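## Task

Place the white earphones inside the small chest's bottom drawer and the black earphones inside its middle drawer; when finished, all drawers must be closed and the chest must still stand upright.

## Robot and tools

Robot: two arms, left_arm and right_arm, each ending in a two-finger gripper. Its fingers point along the gripper's +z axis and spread along its y axis. The reported end_effector_position is the spot between the finger pads, roughly 1 cm short of the tips.

Frames: the scene frame has its origin at table-top height, halfway between the two arms, a little behind the table's near edge; +z is up, +x reaches out over the table, and left_arm sits on the +y side (about y +0.302 m, right_arm about y -0.316 m). Arm names do not match image sides. Every hand pose, target, velocity and wrist-camera pose is given in that arm's own base frame, and all offsets use that arm's base axes, rotating about the Hand target's position. Fixed cameras and the table use the scene frame. Reported positions may be a few cm off, more at long reach.

execute_actions(actions, cameras): actions is a list of actions; each action is a table of at most 15 rows, one row per 1/30 s control step, and a short table repeats its final row until step 15. Every row has 14 numbers, all in [-1, 1]: dx, dy, dz, rx, ry, rz, opening for left_arm, then the same seven for right_arm. The six pose numbers are an offset from that arm's Hand target as it stood when the action began (not from the previous row), in the arm's base axes; 1.0 equals 0.6 m or 180 degrees, and rx, ry, rz form one rotation vector. Because each action restarts from the current Hand target, sending the same offset again moves further. Opening is absolute: +1 fully open (0.094 m), -1 closed. To leave an arm alone, give zeros for its six pose numbers and repeat its current opening (a 0 opening is a real command). Images come back only when actions is empty or cameras names them; ["all"] gives every camera.

move(target, speed, blend, opening_speed, grip_force, blocking, cameras): target is one 14-number row, or a list of up to 15 such rows, laid out as above. Every row is an offset from the Hand targets at the move's start, not from the preceding row. speed is the path's top speed in m/s (0.002 to 2.9, default 0.25; turning up to twice that in rad/s), one value or one per target. blend in m rounds corners between listed targets (0 = stop at each). opening_speed sets finger speed per second on the -1..+1 scale, 0.2 or more; use it slowly on fragile items. grip_force is the per-pad limit in newtons, 10 to 50, one value or one per arm; it persists, and low forces close slowly. blocking=false returns after about 0.5 s while the motion continues. Paths are straight lines that ignore obstacles and the other arm; faster moves lag, stray and hit harder, and a target set beyond a contact presses harder. Avoid paths passing near an arm's own base (the elbow can whip round). Paths are cut off after 10 s. The result adds a move: line with the ending (done, off_target, moving, held, fault) and limits such as limits=paced (pose clipped) or limits=held (steps withheld).

wait(seconds, cameras): lets time pass (0 to 3600) without new commands; returns early if a running move ends. stop(cameras): brakes a running move. zoom_image(camera, region): region [x0, y0, x1, y1] in pixels, at most 504 by 504, of the newest image from cam_high, cam_low, cam_left_wrist or cam_right_wrist. finished_scene(scene): ends the current scene, given its integer number; irreversible, so only call it once the goal holds with the robot released.

Results: each arm's end_effector_position (m) and end_effector_quat_wxyz, Hand target (the last commanded pose after clipping, which later offsets count from), Joint positions (last value is finger gap in m), joint torques, Joint velocities (may read within noise), grip_measured (opening on the command scale, reads up to about 2.5 mm wide when empty and narrower than a squeezed part), and Tool commands. Action calls also list positions at some steps. The controller limits orientation commands to 40 degrees from the measured orientation per step. Grippers often stop short or sag and tilt, especially stretched out; check after each motion and send the remaining gap as an offset. An arm blocked by something keeps pushing until you command its target back past the gripper. To release, command an opening clearly above grip_measured.

Cautions: do not drop objects, release moving parts, slam or shove hard, or let anything leave the table; striking fixtures (bar, spacers, back plate, low rail) or letting the arms, grippers or wrist cameras collide can fail the task, and the clearance check does not guard the grippers. Closing on the other arm's fingers counts as a collision. Keep the chest upright and close drawers gently. Loose objects may occasionally be nudged by an outside push. Motors warm when holding loads, reaching far or pushing on something unreachable; a MOTOR HOT line appears at 75 °C, at 90 °C an OVER-TEMPERATURE FAULT folds that arm away for the rest of the scene, and at 100 °C it collapses.

Joint ranges (rad): waist -2.618 to 3.054, shoulder 0.000 to 3.142, elbow 0.000 to 3.142 (straight at 2.901), wrist pitch -1.571 to 1.571, wrist yaw -1.571 to 1.571, wrist roll -2.094 to 2.094.

Cameras: cam_high and cam_low are fixed behind the arms on a beam; cam_left_wrist and cam_right_wrist ride on the hands; all 672x504. Calibration is pinhole with radial distortion, OpenCV style; wrist-camera poses are recomputed from joint readings and returned with images. Calibration may be off by a couple of degrees and several millimetres.

Each tool is called as name(argument=value, ...), one argument or row to a line, values as JSON.

## Session

execute_actions(
  actions=[],
  cameras=["all"],
)

Scene clock: 0.00 s.
left_arm: end_effector_position=(+0.3986, +0.0095, +0.1092) grip_measured=+1.000 end_effector_quat_wxyz=(+0.604, -0.036, +0.793, +0.074) | right_arm: end_effector_position=(+0.3961, -0.0245, +0.0929) grip_measured=+1.000 end_effector_quat_wxyz=(+0.571, +0.039, +0.820, -0.024)
Joint positions: left_arm=[-0.079 1.543 0.367 0.905 -0.237 0.01 0.094] | right_arm=[-0.042 1.527 0.383 0.789 0.046 0.022 0.094]
Joint velocities: within noise
Joint torques (N m): no reading
Heat: left arm: 30 °C; right arm: 29 °C.
Hand target: left_arm +0.4020, +0.0099, +0.1185; +0.615, -0.039, +0.784, +0.073 | right_arm +0.3978, -0.0248, +0.0969; +0.575, +0.040, +0.817, -0.025
Tool commands: left_gripper/opening=+1.0 right_gripper/opening=+1.0

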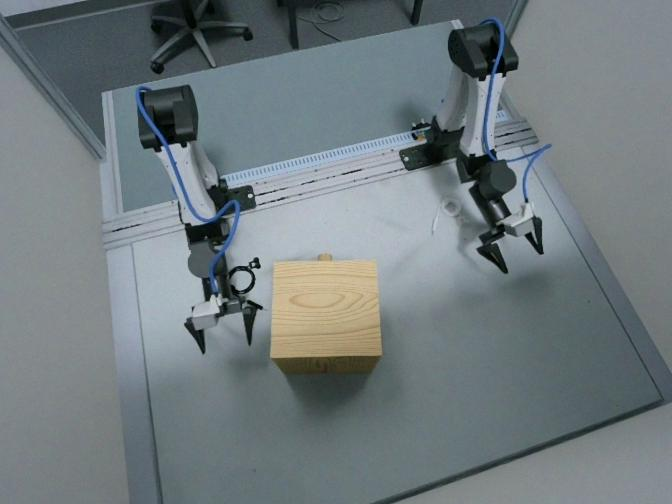

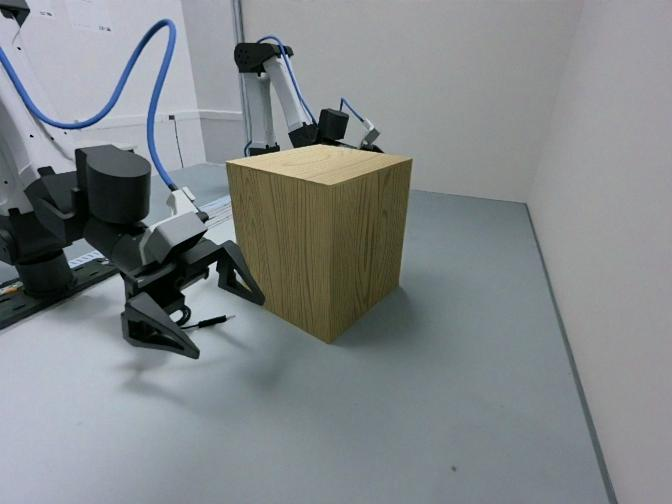

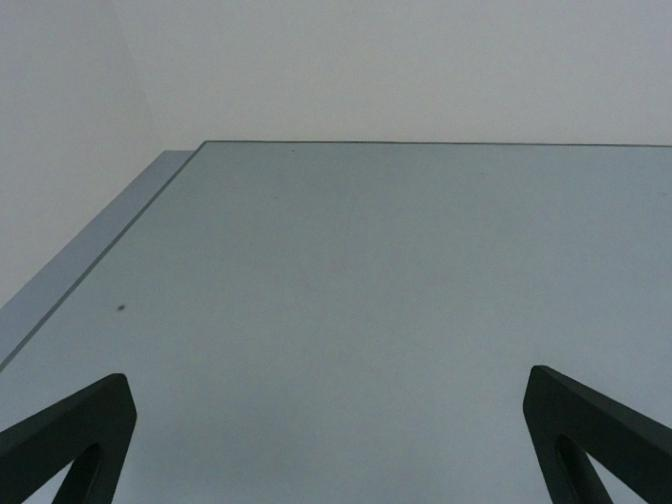

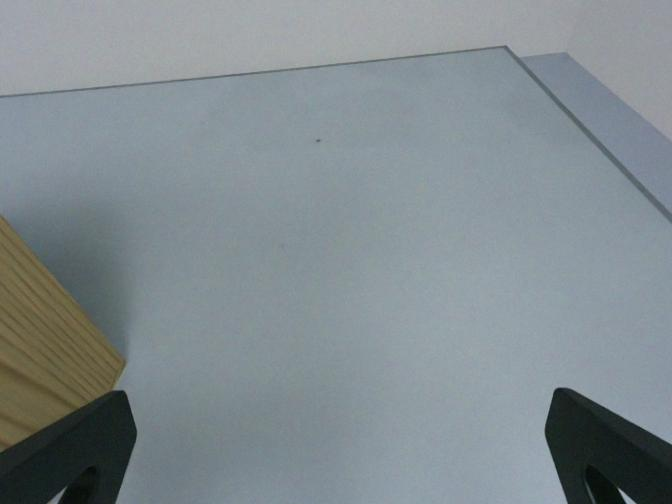

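zoom_image(
  camera="cam_high",
  region=[180, 180, 420, 400],
)

zoom_image(
  camera="cam_high",
  region=[380, 120, 580, 300],
)

zoom_image(
  camera="cam_low",
  region=[0, 100, 440, 400],
)

Scaled by 2.100 from the camera's image (finer frame: 960x720).

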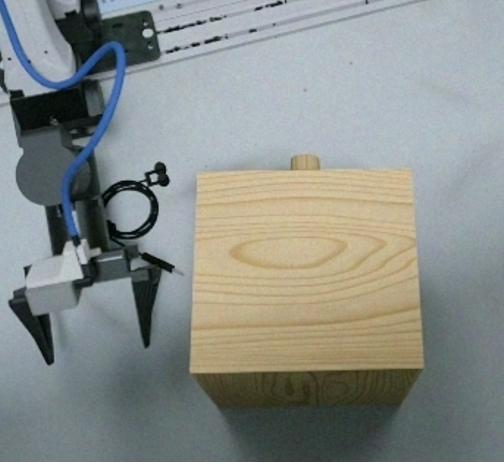

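Scaled by 2.520 from the camera's image (finer frame: 960x720).

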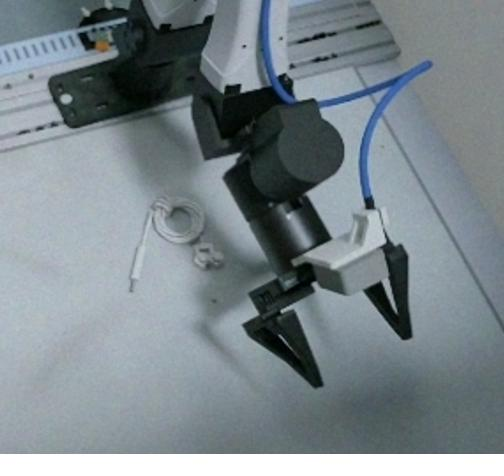

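Scaled by 1.145 from the camera's image (finer frame: 960x720).

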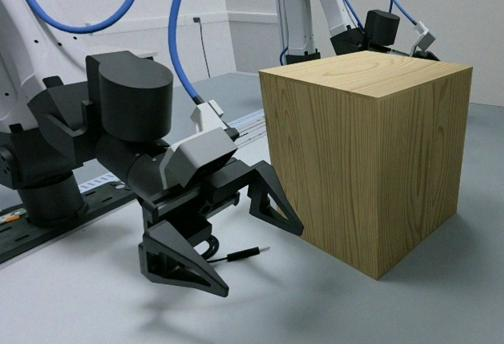

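move(
  target=[-0.3833,-0.5323,0.1392,-0.0299,-0.0494,-0.2019,1.0,-0.2447,0.1047,0.0885,-0.0101,0.3076,0.0724,1.0],
  speed=0.3,
  cameras=["all"],
)

Scene clock: 20.27 s.
left_arm: end_effector_position=(+0.1715, -0.3031, +0.1858) grip_measured=+1.000 end_effector_quat_wxyz=(+0.653, +0.197, +0.716, -0.147) | right_arm: end_effector_position=(+0.2492, +0.0333, +0.1464) grip_measured=+1.000 end_effector_quat_wxyz=(+0.133, -0.075, +0.988, +0.001)
Joint positions: left_arm=[-1.487 1.29 0.416 0.684 -0.99 -0.112 0.094] | right_arm=[0.143 1.243 1.091 -1.153 0.015 -0.011 0.094]
Joint torques (N m): left_arm=[-0.21 -2.66 8.87 2.13 -0.31 -0.11] | right_arm=[0.27 -1.88 8.58 0.75 -0.17 0.07]
Heat: left arm: 33 °C; right arm: 37 °C.
Hand target: left_arm +0.1720, -0.3096, +0.2021; +0.662, +0.174, +0.711, -0.162 | right_arm +0.2510, +0.0380, +0.1499; +0.130, -0.074, +0.989, +0.010
Off the commanded pose: left_arm 0.017 m, 3 deg | right_arm 0.006 m, 1 deg.
move: off_target (left_arm)
cam_left_wrist: T_world_to_cam=[[-0.47425, -0.87788, -0.06648, -0.17335], [-0.44097, 0.30222, -0.84511, 0.35901], [0.76199, -0.37147, -0.53045, -0.05501]] pos_world=[0.11802, -0.28111, 0.2627]
cam_right_wrist: T_world_to_cam=[[0.12959, -0.99139, 0.01889, -0.00351], [-0.97857, -0.12479, 0.16379, 0.26453], [-0.16003, -0.03971, -0.98631, 0.27655]] pos_world=[0.30357, 0.04051, 0.2295]

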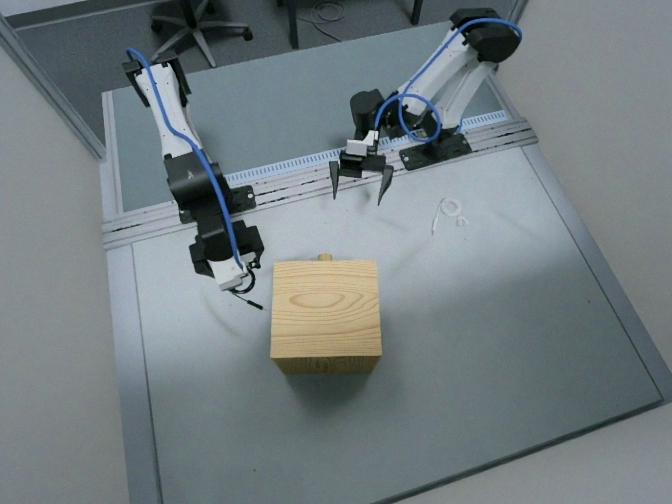

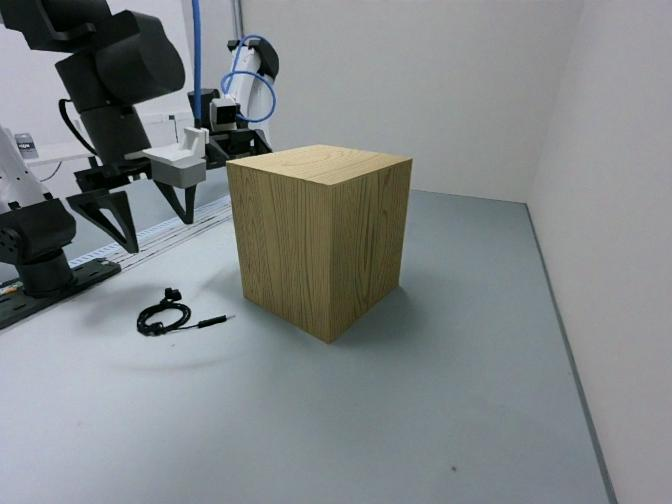

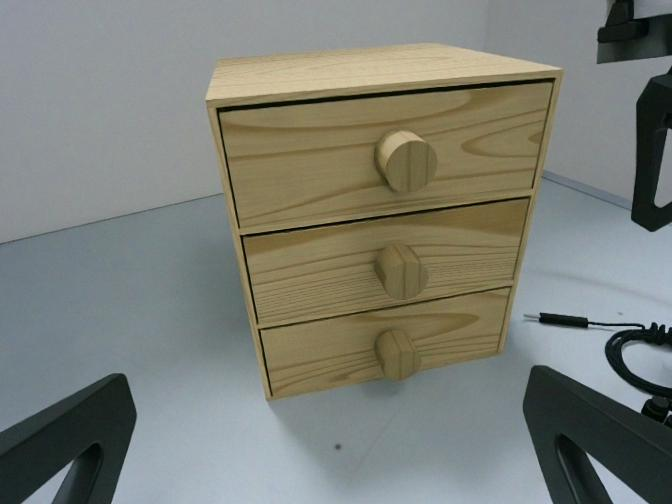

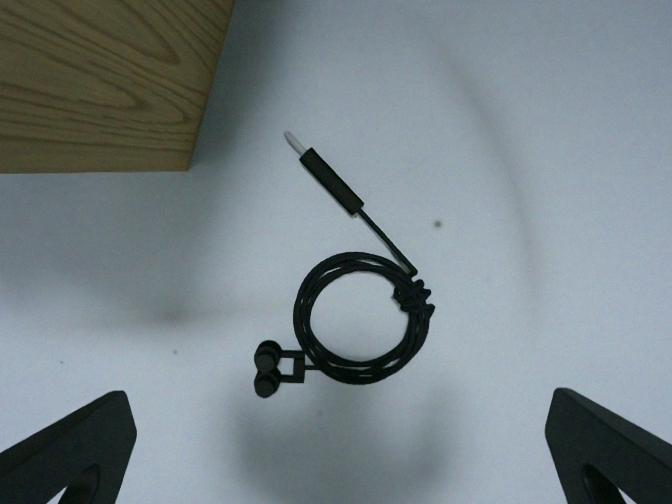

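zoom_image(
  camera="cam_left_wrist",
  region=[330, 90, 480, 400],
)

zoom_image(
  camera="cam_right_wrist",
  region=[180, 100, 520, 440],
)

zoom_image(
  camera="cam_high",
  region=[400, 160, 520, 280],
)

Scaled by 1.626 from the camera's image (finer frame: 960x720).

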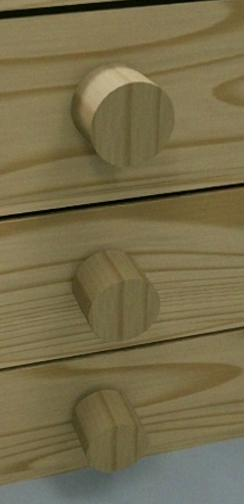

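Scaled by 1.482 from the camera's image (finer frame: 960x720).

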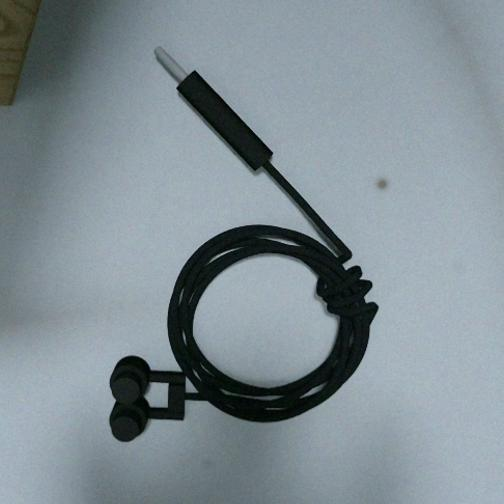

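Scaled by 4.200 from the camera's image (finer frame: 960x720).

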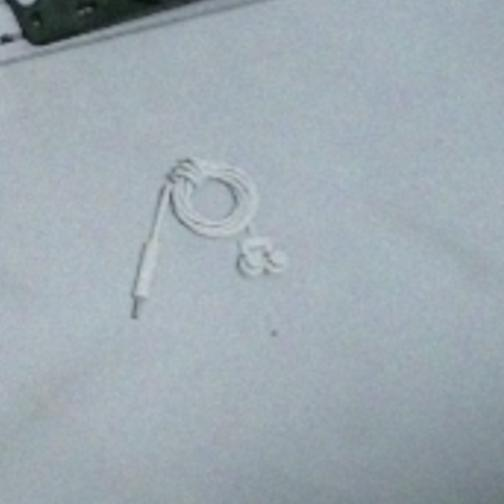

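move(
  target=[0.0772,-0.1285,-0.2230,0.0343,0.0815,0.0519,1.0,-0.02,0.02,-0.1432,-0.0005,-0.028,-0.1032,1.0],
  speed=0.25,
  cameras=["all"],
)

Scene clock: 40.27 s.
left_arm: end_effector_position=(+0.2148, -0.3793, +0.0651) grip_measured=+1.000 end_effector_quat_wxyz=(+0.567, +0.137, +0.808, -0.083) | right_arm: end_effector_position=(+0.2376, +0.0509, +0.0611) grip_measured=+1.000 end_effector_quat_wxyz=(+0.160, +0.082, +0.984, -0.013)
Joint positions: left_arm=[-1.392 1.924 0.823 0.443 -0.976 -0.547 0.094] | right_arm=[0.316 1.213 0.717 -0.786 0.147 0.46 0.094]
Joint torques (N m): left_arm=[0.84 -6.28 7.54 1.53 -0.26 -0.16] | right_arm=[0.28 -4.12 5.81 1 0.26 0.07]
Heat: left arm: 35 °C; right arm: 35 °C.
Hand target: left_arm +0.2184, -0.3866, +0.0683; +0.567, +0.128, +0.809, -0.090 | right_arm +0.2390, +0.0501, +0.0641; +0.173, +0.086, +0.981, -0.015
Off the commanded pose: left_arm 0.009 m, 1 deg | right_arm 0.003 m, 2 deg.
move: done
cam_left_wrist: T_world_to_cam=[[-0.3214, -0.9461, -0.04002, -0.2881], [-0.67462, 0.25843, -0.69145, 0.3227], [0.66453, -0.19523, -0.72131, -0.08016]] pos_world=[0.17837, -0.37161, 0.15379]
cam_right_wrist: T_world_to_cam=[[-0.18397, -0.98293, -0.0003, 0.09232], [-0.9773, 0.18288, 0.10694, 0.25699], [-0.10506, 0.01997, -0.99426, 0.17559]] pos_world=[0.28658, 0.04024, 0.14713]

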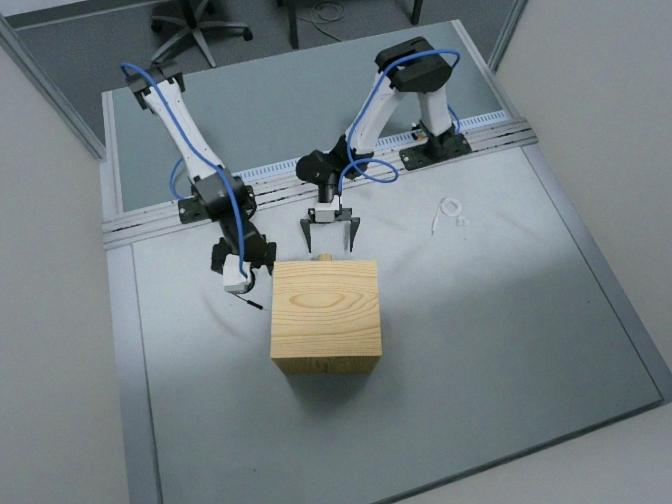

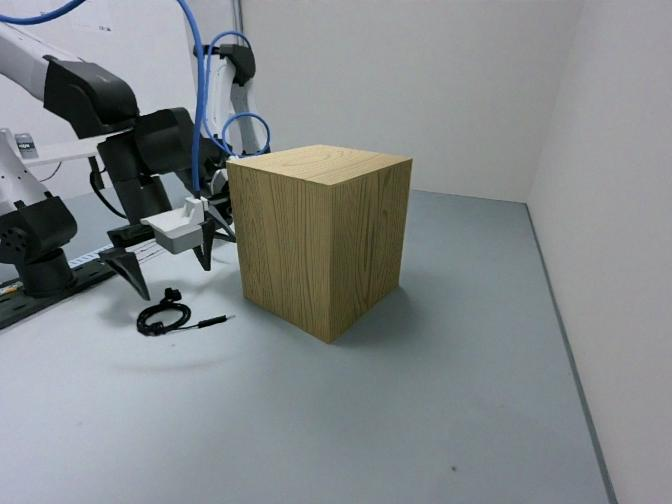

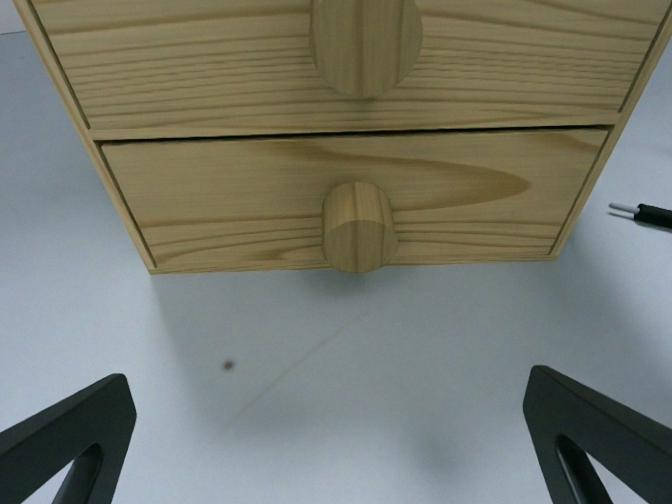

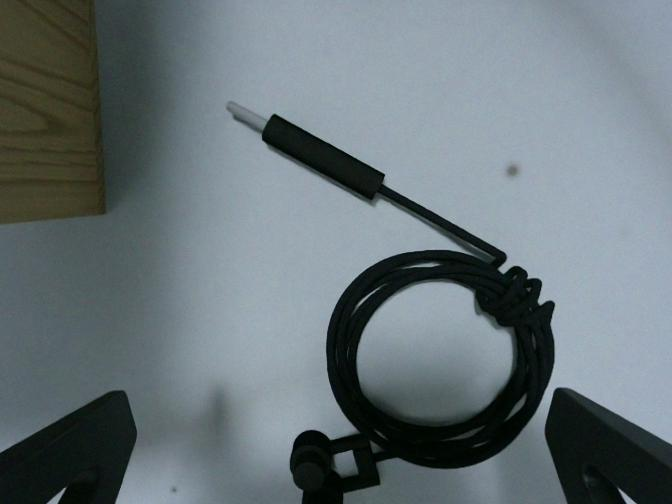

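move(
  target=[0.1125,-0.0537,-0.0347,0,0,0,1.0,-0.0067,-0.0018,-0.0585,0,0,0,0.1],
  speed=0.15,
  cameras=["cam_low","cam_left_wrist","cam_right_wrist"],
)

Scene clock: 47.50 s.
left_arm: end_effector_position=(+0.2802, -0.4087, +0.0403) grip_measured=+1.000 end_effector_quat_wxyz=(+0.560, +0.137, +0.814, -0.076) | right_arm: end_effector_position=(+0.2357, +0.0502, +0.0335) grip_measured=+0.103 end_effector_quat_wxyz=(+0.176, +0.083, +0.981, -0.007)
Joint positions: left_arm=[-1.236 2.125 1.006 0.539 -0.848 -0.425 0.094] | right_arm=[0.316 1.213 0.592 -0.627 0.148 0.462 0.052]
Joint torques (N m): left_arm=[0.79 -7.57 7.65 2.04 -0.21 0] | right_arm=[0.42 -1.31 5.64 1.07 0.26 0.07]
Heat: left arm: 36 °C; right arm: 35 °C.
Hand target: left_arm +0.2860, -0.4188, +0.0475; +0.567, +0.128, +0.809, -0.090 | right_arm +0.2349, +0.0490, +0.0290; +0.173, +0.085, +0.981, -0.015
Off the commanded pose: left_arm 0.014 m, 2 deg | right_arm 0.005 m, 1 deg.
move: off_target (left_arm)
cam_left_wrist: T_world_to_cam=[[-0.31387, -0.94824, -0.04827, -0.29855], [-0.68882, 0.2624, -0.67578, 0.36214], [0.65346, -0.17886, -0.73552, -0.13683]] pos_world=[0.24516, -0.4026, 0.12967]
cam_right_wrist: T_world_to_cam=[[-0.18533, -0.98254, -0.0161, 0.09202], [-0.97993, 0.18357, 0.07767, 0.25968], [-0.07336, 0.03017, -0.99685, 0.14016]] pos_world=[0.28181, 0.03852, 0.12103]

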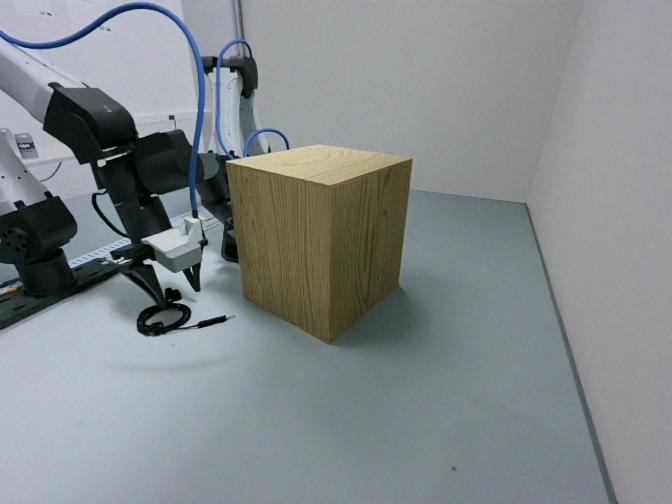

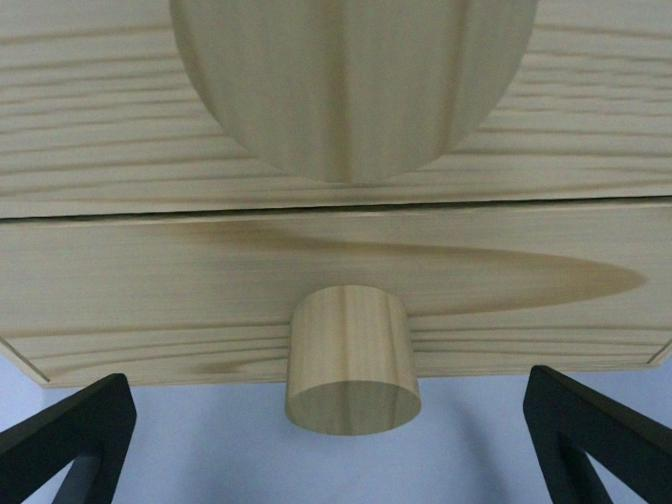

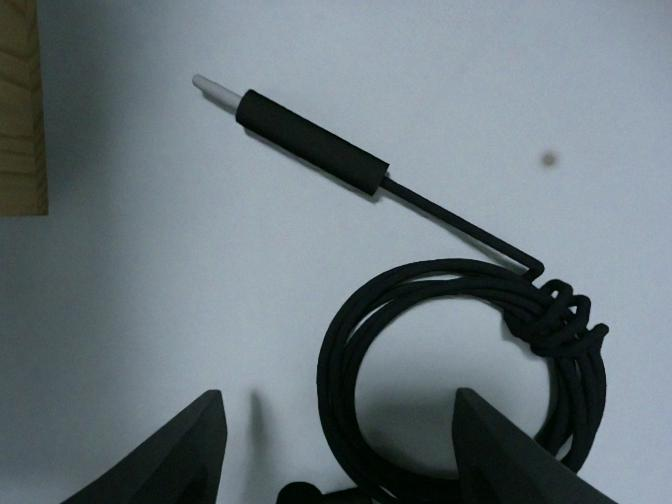

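move(
  target=[0.0037,-0.0098,0.0112,0,0,0,1.0,0,-0.002,-0.025,0,0,0,0.1],
  speed=0.06,
  cameras=["cam_low","cam_left_wrist","cam_right_wrist"],
)

Scene clock: 50.10 s.
left_arm: end_effector_position=(+0.2832, -0.4179, +0.0505) grip_measured=+1.000 end_effector_quat_wxyz=(+0.565, +0.130, +0.810, -0.087) | right_arm: end_effector_position=(+0.2356, +0.0501, +0.0182) grip_measured=+0.103 end_effector_quat_wxyz=(+0.175, +0.083, +0.981, -0.007)
Joint positions: left_arm=[-1.236 2.125 1.04 0.535 -0.847 -0.424 0.094] | right_arm=[0.316 1.246 0.546 -0.549 0.148 0.462 0.052]
Joint torques (N m): left_arm=[0.83 -7.84 7.83 1.72 -0.17 0] | right_arm=[-0.09 -1.58 5.49 1.07 0.24 0.01]
Heat: left arm: 36 °C; right arm: 35 °C.
Hand target: left_arm +0.2882, -0.4247, +0.0543; +0.567, +0.128, +0.809, -0.090 | right_arm +0.2350, +0.0478, +0.0140; +0.174, +0.086, +0.981, -0.015
Off the commanded pose: left_arm 0.009 m, 0 deg | right_arm 0.005 m, 1 deg.
move: done
cam_left_wrist: T_world_to_cam=[[-0.31514, -0.94871, -0.02522, -0.30686], [-0.68201, 0.24487, -0.68913, 0.365], [0.65996, -0.19997, -0.7242, -0.14416]] pos_world=[0.24737, -0.40932, 0.13939]
cam_right_wrist: T_world_to_cam=[[-0.18549, -0.98252, -0.01548, 0.09165], [-0.97986, 0.18375, 0.07817, 0.26082], [-0.07396, 0.02967, -0.99682, 0.125]] pos_world=[0.28181, 0.03842, 0.10563]

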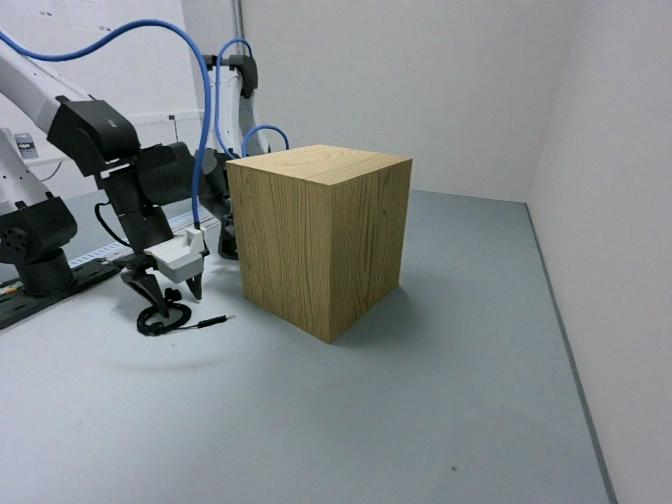

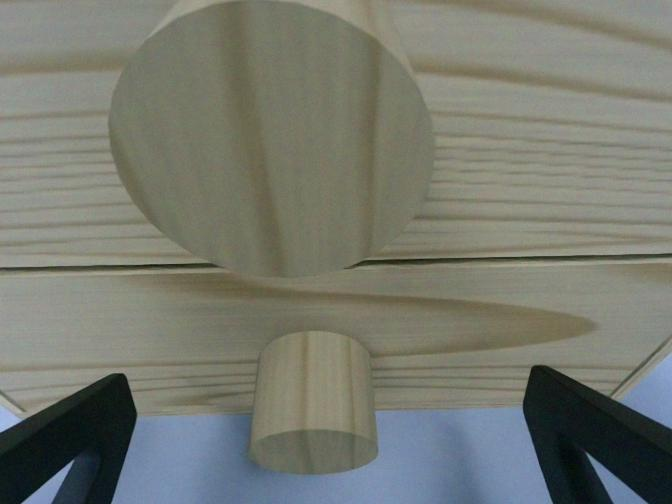

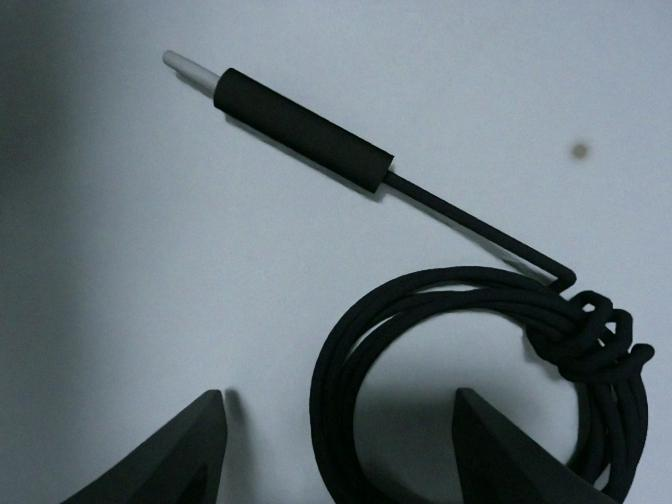

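zoom_image(
  camera="cam_low",
  region=[100, 240, 250, 350],
)

Scaled by 3.360 from the camera's image (finer frame: 960x720).

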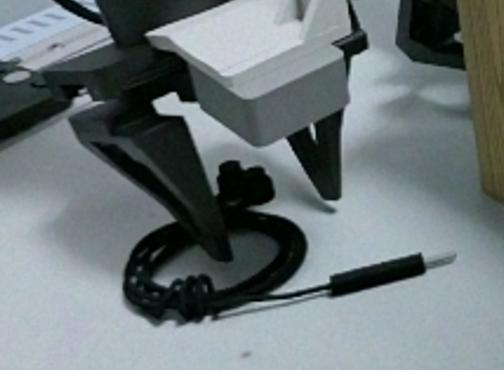

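move(
  target=[
    [0.0017,0.005,-0.0067,0,0,0,1.0,0,0,-0.005,0,0,0,0.1],
    [0.0017,0.005,-0.0067,0,0,0,-0.55,0,0,-0.005,0,0,0,-0.95],
  ],
  speed=0.06,
  opening_speed=1.5,
  cameras=["cam_low","cam_left_wrist","cam_right_wrist"],
)

Scene clock: 54.30 s.
left_arm: end_effector_position=(+0.2847, -0.4170, +0.0497) grip_measured=-0.426 end_effector_quat_wxyz=(+0.565, +0.132, +0.810, -0.084) | right_arm: end_effector_position=(+0.2388, +0.0508, +0.0167) grip_measured=-0.946 end_effector_quat_wxyz=(+0.182, +0.084, +0.980, -0.005)
Joint positions: left_arm=[-1.232 2.126 1.04 0.534 -0.844 -0.418 0.027] | right_arm=[0.316 1.252 0.538 -0.521 0.15 0.462 0.003]
Joint torques (N m): left_arm=[0.88 -7.42 6.75 1.96 -0.17 -0.03] | right_arm=[-0.1 -1.48 5.44 0.99 0.22 0.01]
Heat: left arm: 36 °C; right arm: 35 °C.
Hand target: left_arm +0.2892, -0.4217, +0.0501; +0.567, +0.128, +0.809, -0.090 | right_arm +0.2350, +0.0478, +0.0110; +0.173, +0.085, +0.981, -0.015
Off the commanded pose: left_arm 0.007 m, 1 deg | right_arm 0.008 m, 2 deg.
move: done
cam_left_wrist: T_world_to_cam=[[-0.31509, -0.94857, -0.03063, -0.30519], [-0.68226, 0.24883, -0.68746, 0.36696], [0.65973, -0.19572, -0.72557, -0.14365]] pos_world=[0.24897, -0.40892, 0.13869]
cam_right_wrist: T_world_to_cam=[[-0.18568, -0.98238, -0.02114, 0.09314], [-0.98079, 0.18399, 0.06478, 0.26438], [-0.05975, 0.03277, -0.99767, 0.12027]] pos_world=[0.28378, 0.03891, 0.10483]

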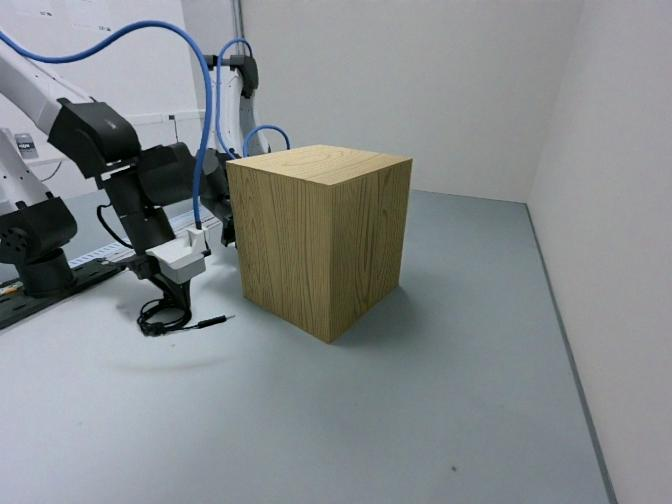

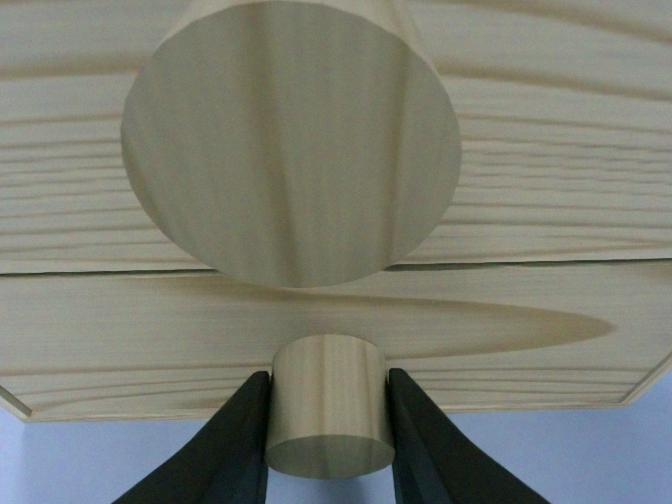

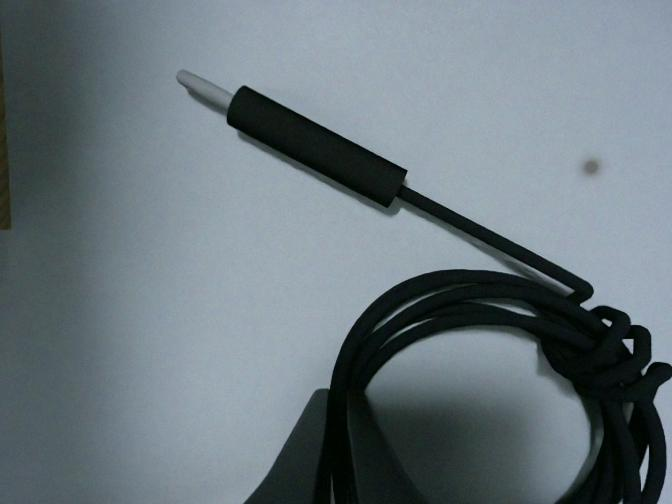

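move(
  target=[-0.1817,0.0611,0,0,0,0,-0.55,0,0,0.2,0,0,0,-1.0],
  speed=0.1,
  cameras=["all"],
)

Scene clock: 57.47 s.
left_arm: end_effector_position=(+0.1839, -0.3868, +0.0450) grip_measured=-0.426 end_effector_quat_wxyz=(+0.571, +0.130, +0.806, -0.085) | right_arm: end_effector_position=(+0.2321, +0.0485, +0.1201) grip_measured=-0.965 end_effector_quat_wxyz=(+0.159, +0.082, +0.984, -0.015)
Joint positions: left_arm=[-1.489 2.001 0.847 0.403 -1.06 -0.671 0.027] | right_arm=[0.316 1.16 0.923 -1.05 0.151 0.462 0.002]
Joint torques (N m): left_arm=[-0.36 -9.62 4.19 1.18 -0.32 -0.3] | right_arm=[-0.1 -3.51 8.68 0.77 0.22 0.01]
Heat: left arm: 35 °C; right arm: 35 °C.
Hand target: left_arm +0.1802, -0.3851, +0.0502; +0.567, +0.128, +0.809, -0.090 | right_arm +0.2350, +0.0478, +0.1310; +0.173, +0.086, +0.981, -0.015
Off the commanded pose: left_arm 0.007 m, 1 deg | right_arm 0.011 m, 2 deg.
move: off_target (right_arm)
cam_left_wrist: T_world_to_cam=[[-0.31234, -0.94949, -0.03037, -0.30932], [-0.67278, 0.24365, -0.69857, 0.28412], [0.67069, -0.19776, -0.71489, -0.0779]] pos_world=[0.14678, -0.37832, 0.1334]
cam_right_wrist: T_world_to_cam=[[-0.18637, -0.98247, 0.0045, 0.08888], [-0.97646, 0.18573, 0.1097, 0.245], [-0.10861, 0.01605, -0.99396, 0.23473]] pos_world=[0.28129, 0.03805, 0.20603]

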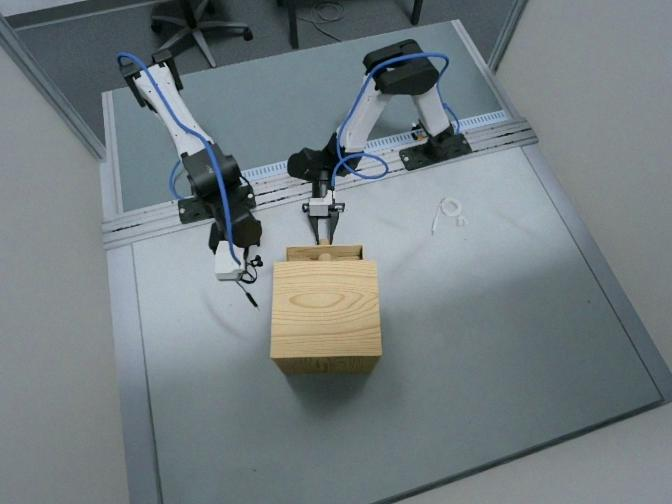

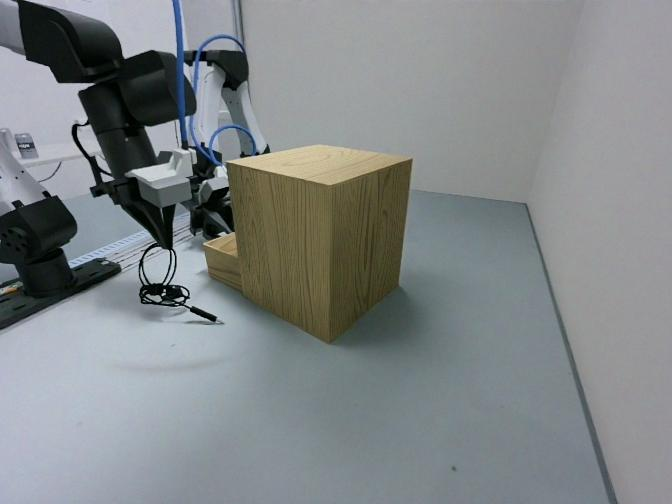

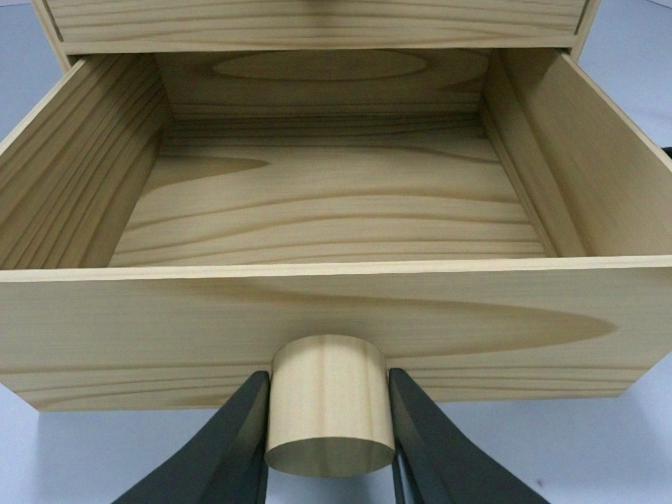

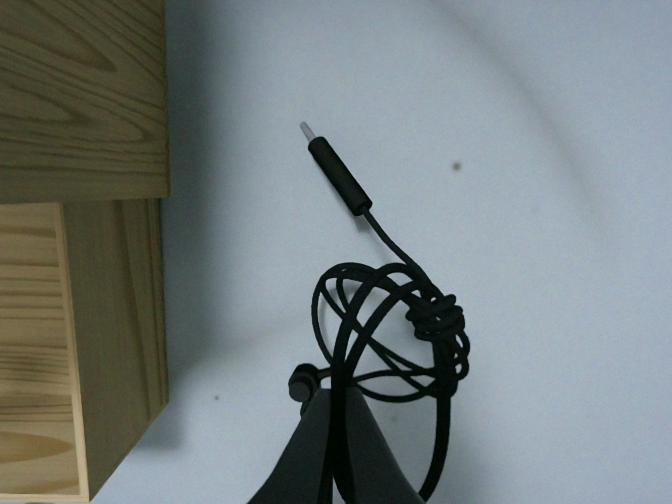

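move(
  target=[
    [0,0,0,0,0,0,1.0,0,0,0,0,0,0,-1.0],
    [-0.0417,0.0142,0.1333,0,0,0,1.0,0.025,-0.0297,0.1817,-0.0074,-0.0831,0.0553,-1.0],
    [-0.0003,0.5918,0.1497,0.0612,0.3002,0.0665,1.0,0.025,-0.0297,0.1817,-0.0074,-0.0831,0.0553,-1.0],
  ],
  speed=[0.15,0.15,0.35],
  blend=[0,0.03,0],
  cameras=["all"],
)

Scene clock: 67.37 s.
left_arm: end_effector_position=(+0.1745, -0.0281, +0.1297) grip_measured=+0.997 end_effector_quat_wxyz=(+0.120, +0.042, +0.992, +0.001) | right_arm: end_effector_position=(+0.2508, +0.0289, +0.2298) grip_measured=-0.966 end_effector_quat_wxyz=(+0.290, +0.002, +0.957, -0.008)
Joint positions: left_arm=[-0.198 0.963 0.883 -1.254 -0.039 -0.108 0.094] | right_arm=[0.203 1.03 1.183 -1.147 0.128 0.168 0.002]
Joint torques (N m): left_arm=[0.91 -0.61 9.05 0.74 0.1 0.01] | right_arm=[-0.77 -2.11 8.68 1.34 -0.09 -0.1]
Heat: left arm: 35 °C; right arm: 36 °C.
Hand target: left_arm +0.1800, -0.0300, +0.1401; +0.131, +0.044, +0.990, -0.006 | right_arm +0.2500, +0.0300, +0.2399; +0.301, +0.000, +0.954, +0.000
Off the commanded pose: left_arm 0.012 m, 1 deg | right_arm 0.010 m, 2 deg.
move: off_target (left_arm)
cam_left_wrist: T_world_to_cam=[[-0.103, -0.99454, -0.01674, -0.00868], [-0.9719, 0.09704, 0.21446, 0.17921], [-0.21166, 0.03836, -0.97659, 0.25438]] pos_world=[0.22713, -0.03578, 0.20984]
cam_right_wrist: T_world_to_cam=[[-0.02709, -0.99959, 0.00889, 0.03215], [-0.98707, 0.02534, -0.15826, 0.32379], [0.15797, -0.01306, -0.98736, 0.27861]] pos_world=[0.27647, 0.02757, 0.32605]

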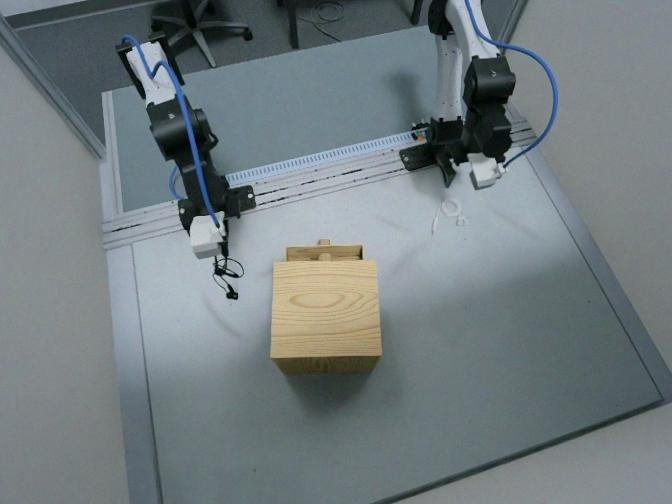

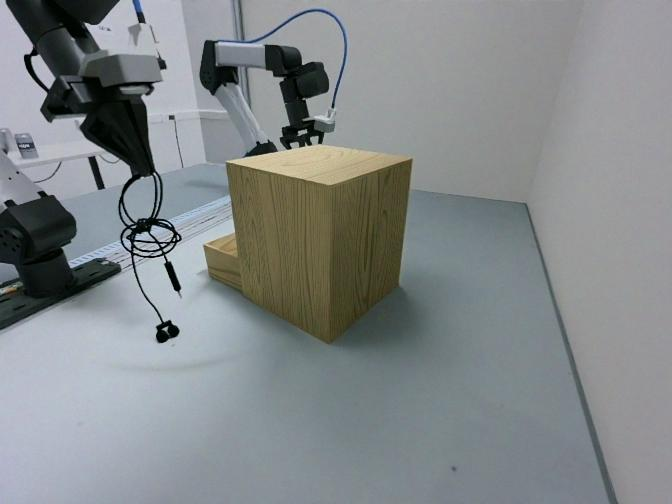

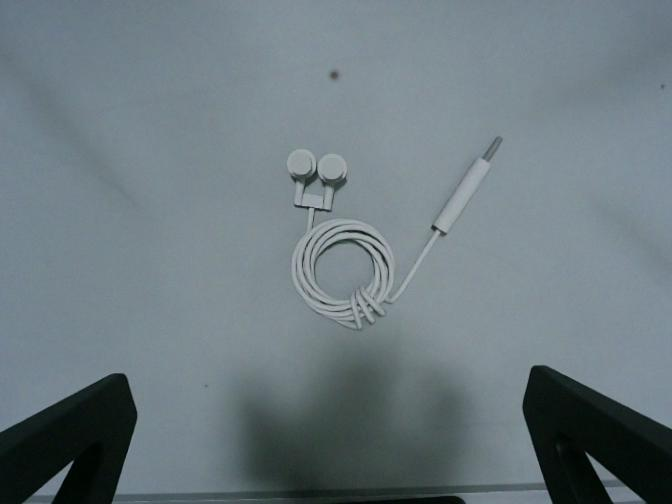

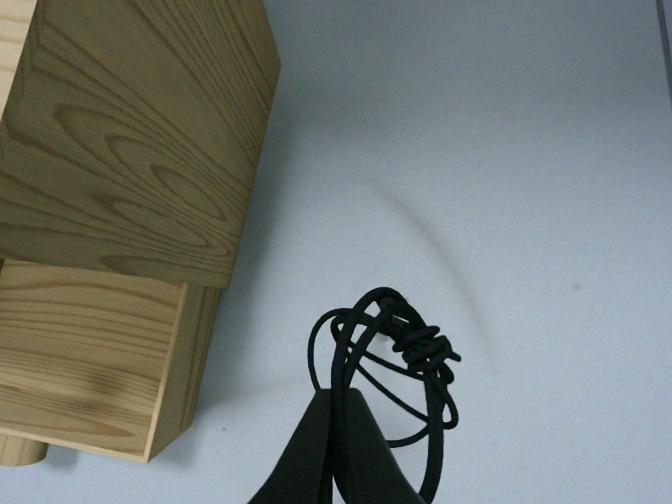

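move(
  target=[-0.0192,-0.0065,-0.1585,0,0,0,1.0,0,0,0.25,0,-0.0833,0,-1.0],
  speed=0.2,
  cameras=["cam_high","cam_low","cam_left_wrist"],
)

Scene clock: 72.17 s.
left_arm: end_effector_position=(+0.1665, -0.0324, +0.0481) grip_measured=+0.997 end_effector_quat_wxyz=(+0.126, +0.045, +0.991, -0.004) | right_arm: end_effector_position=(+0.2501, +0.0312, +0.3859) grip_measured=-0.966 end_effector_quat_wxyz=(+0.420, +0.001, +0.907, +0.007)
Joint positions: left_arm=[-0.232 0.91 0.536 -0.946 -0.038 -0.136 0.094] | right_arm=[0.244 1.124 1.77 -1.363 0.174 0.167 0.002]
Joint torques (N m): left_arm=[-0.25 -0.7 5.05 1.14 -0.03 -0.15] | right_arm=[0.28 -0.01 6.84 1.72 0.23 -0.08]
Heat: left arm: 35 °C; right arm: 37 °C.
Hand target: left_arm +0.1685, -0.0339, +0.0450; +0.131, +0.044, +0.990, -0.006 | right_arm +0.2500, +0.0300, +0.3900; +0.423, +0.000, +0.906, +0.000
Off the commanded pose: left_arm 0.004 m, 1 deg | right_arm 0.004 m, 1 deg.
move: done
cam_left_wrist: T_world_to_cam=[[-0.10942, -0.99396, -0.00807, -0.01454], [-0.97369, 0.10555, 0.20197, 0.19054], [-0.19989, 0.02996, -0.97936, 0.17108]] pos_world=[0.21813, -0.03969, 0.12895]

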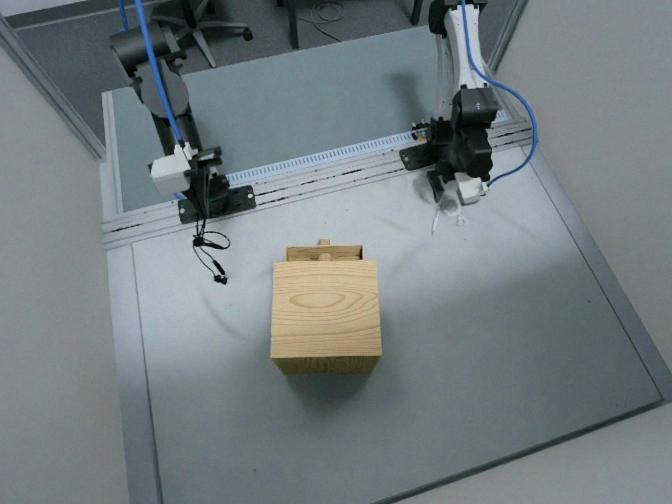

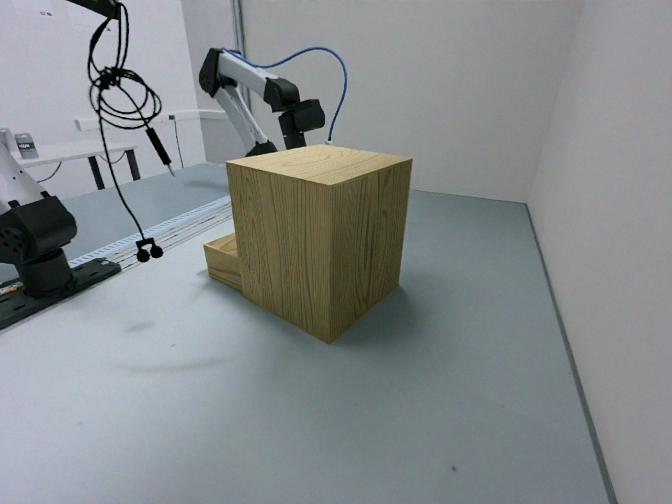

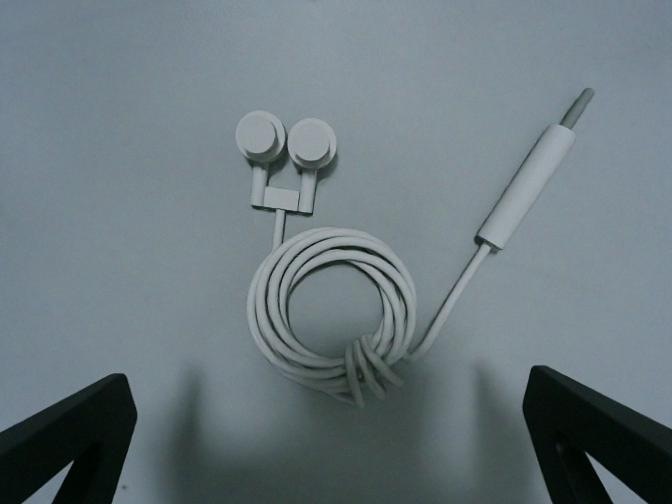

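move(
  target=[
    [-0.0092,-0.006,-0.055,0,0,0,1.0,0,0,0,0,0,0,-1.0],
    [-0.0092,-0.006,-0.055,0,0,0,-0.95,0,0,0,0,0,0,-1.0],
    [-0.0092,-0.006,0.1117,0,0,0,-0.95,0,0,0,0,0,0,-1.0],
  ],
  speed=[0.06,0.06,0.12],
  opening_speed=1.5,
  cameras=["cam_high","cam_left_wrist"],
)

Scene clock: 78.53 s.
left_arm: end_effector_position=(+0.1562, -0.0365, +0.0988) grip_measured=-0.926 end_effector_quat_wxyz=(+0.110, +0.046, +0.993, -0.006) | right_arm: end_effector_position=(+0.2501, +0.0312, +0.3858) grip_measured=-0.966 end_effector_quat_wxyz=(+0.420, +0.001, +0.907, +0.007)
Joint positions: left_arm=[-0.271 0.897 0.74 -1.196 -0.038 -0.175 0.003] | right_arm=[0.244 1.124 1.77 -1.364 0.175 0.167 0.002]
Joint torques (N m): left_arm=[-0.25 -1.36 9.16 0.73 -0.13 -0.16] | right_arm=[0.27 -0.05 6.87 1.72 0.22 -0.07]
Heat: left arm: 36 °C; right arm: 37 °C.
Hand target: left_arm +0.1630, -0.0375, +0.1120; +0.131, +0.044, +0.990, -0.006 | right_arm +0.2500, +0.0300, +0.3900; +0.423, +0.000, +0.906, +0.000
Off the commanded pose: left_arm 0.015 m, 2 deg | right_arm 0.004 m, 1 deg.
move: off_target (left_arm)
cam_left_wrist: T_world_to_cam=[[-0.11112, -0.9938, -0.00349, -0.01941], [-0.96652, 0.10725, 0.23311, 0.16656], [-0.23129, 0.02927, -0.97244, 0.223]] pos_world=[0.2104, -0.04369, 0.17796]

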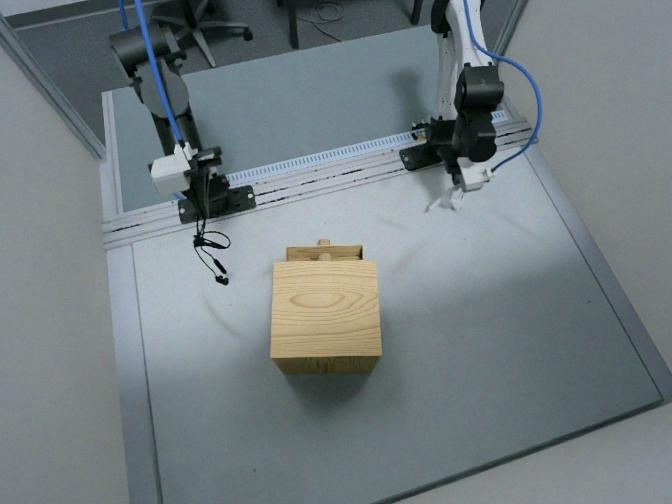

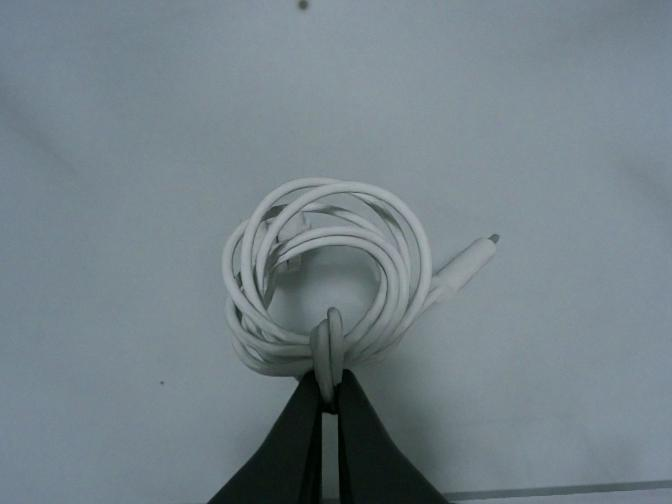

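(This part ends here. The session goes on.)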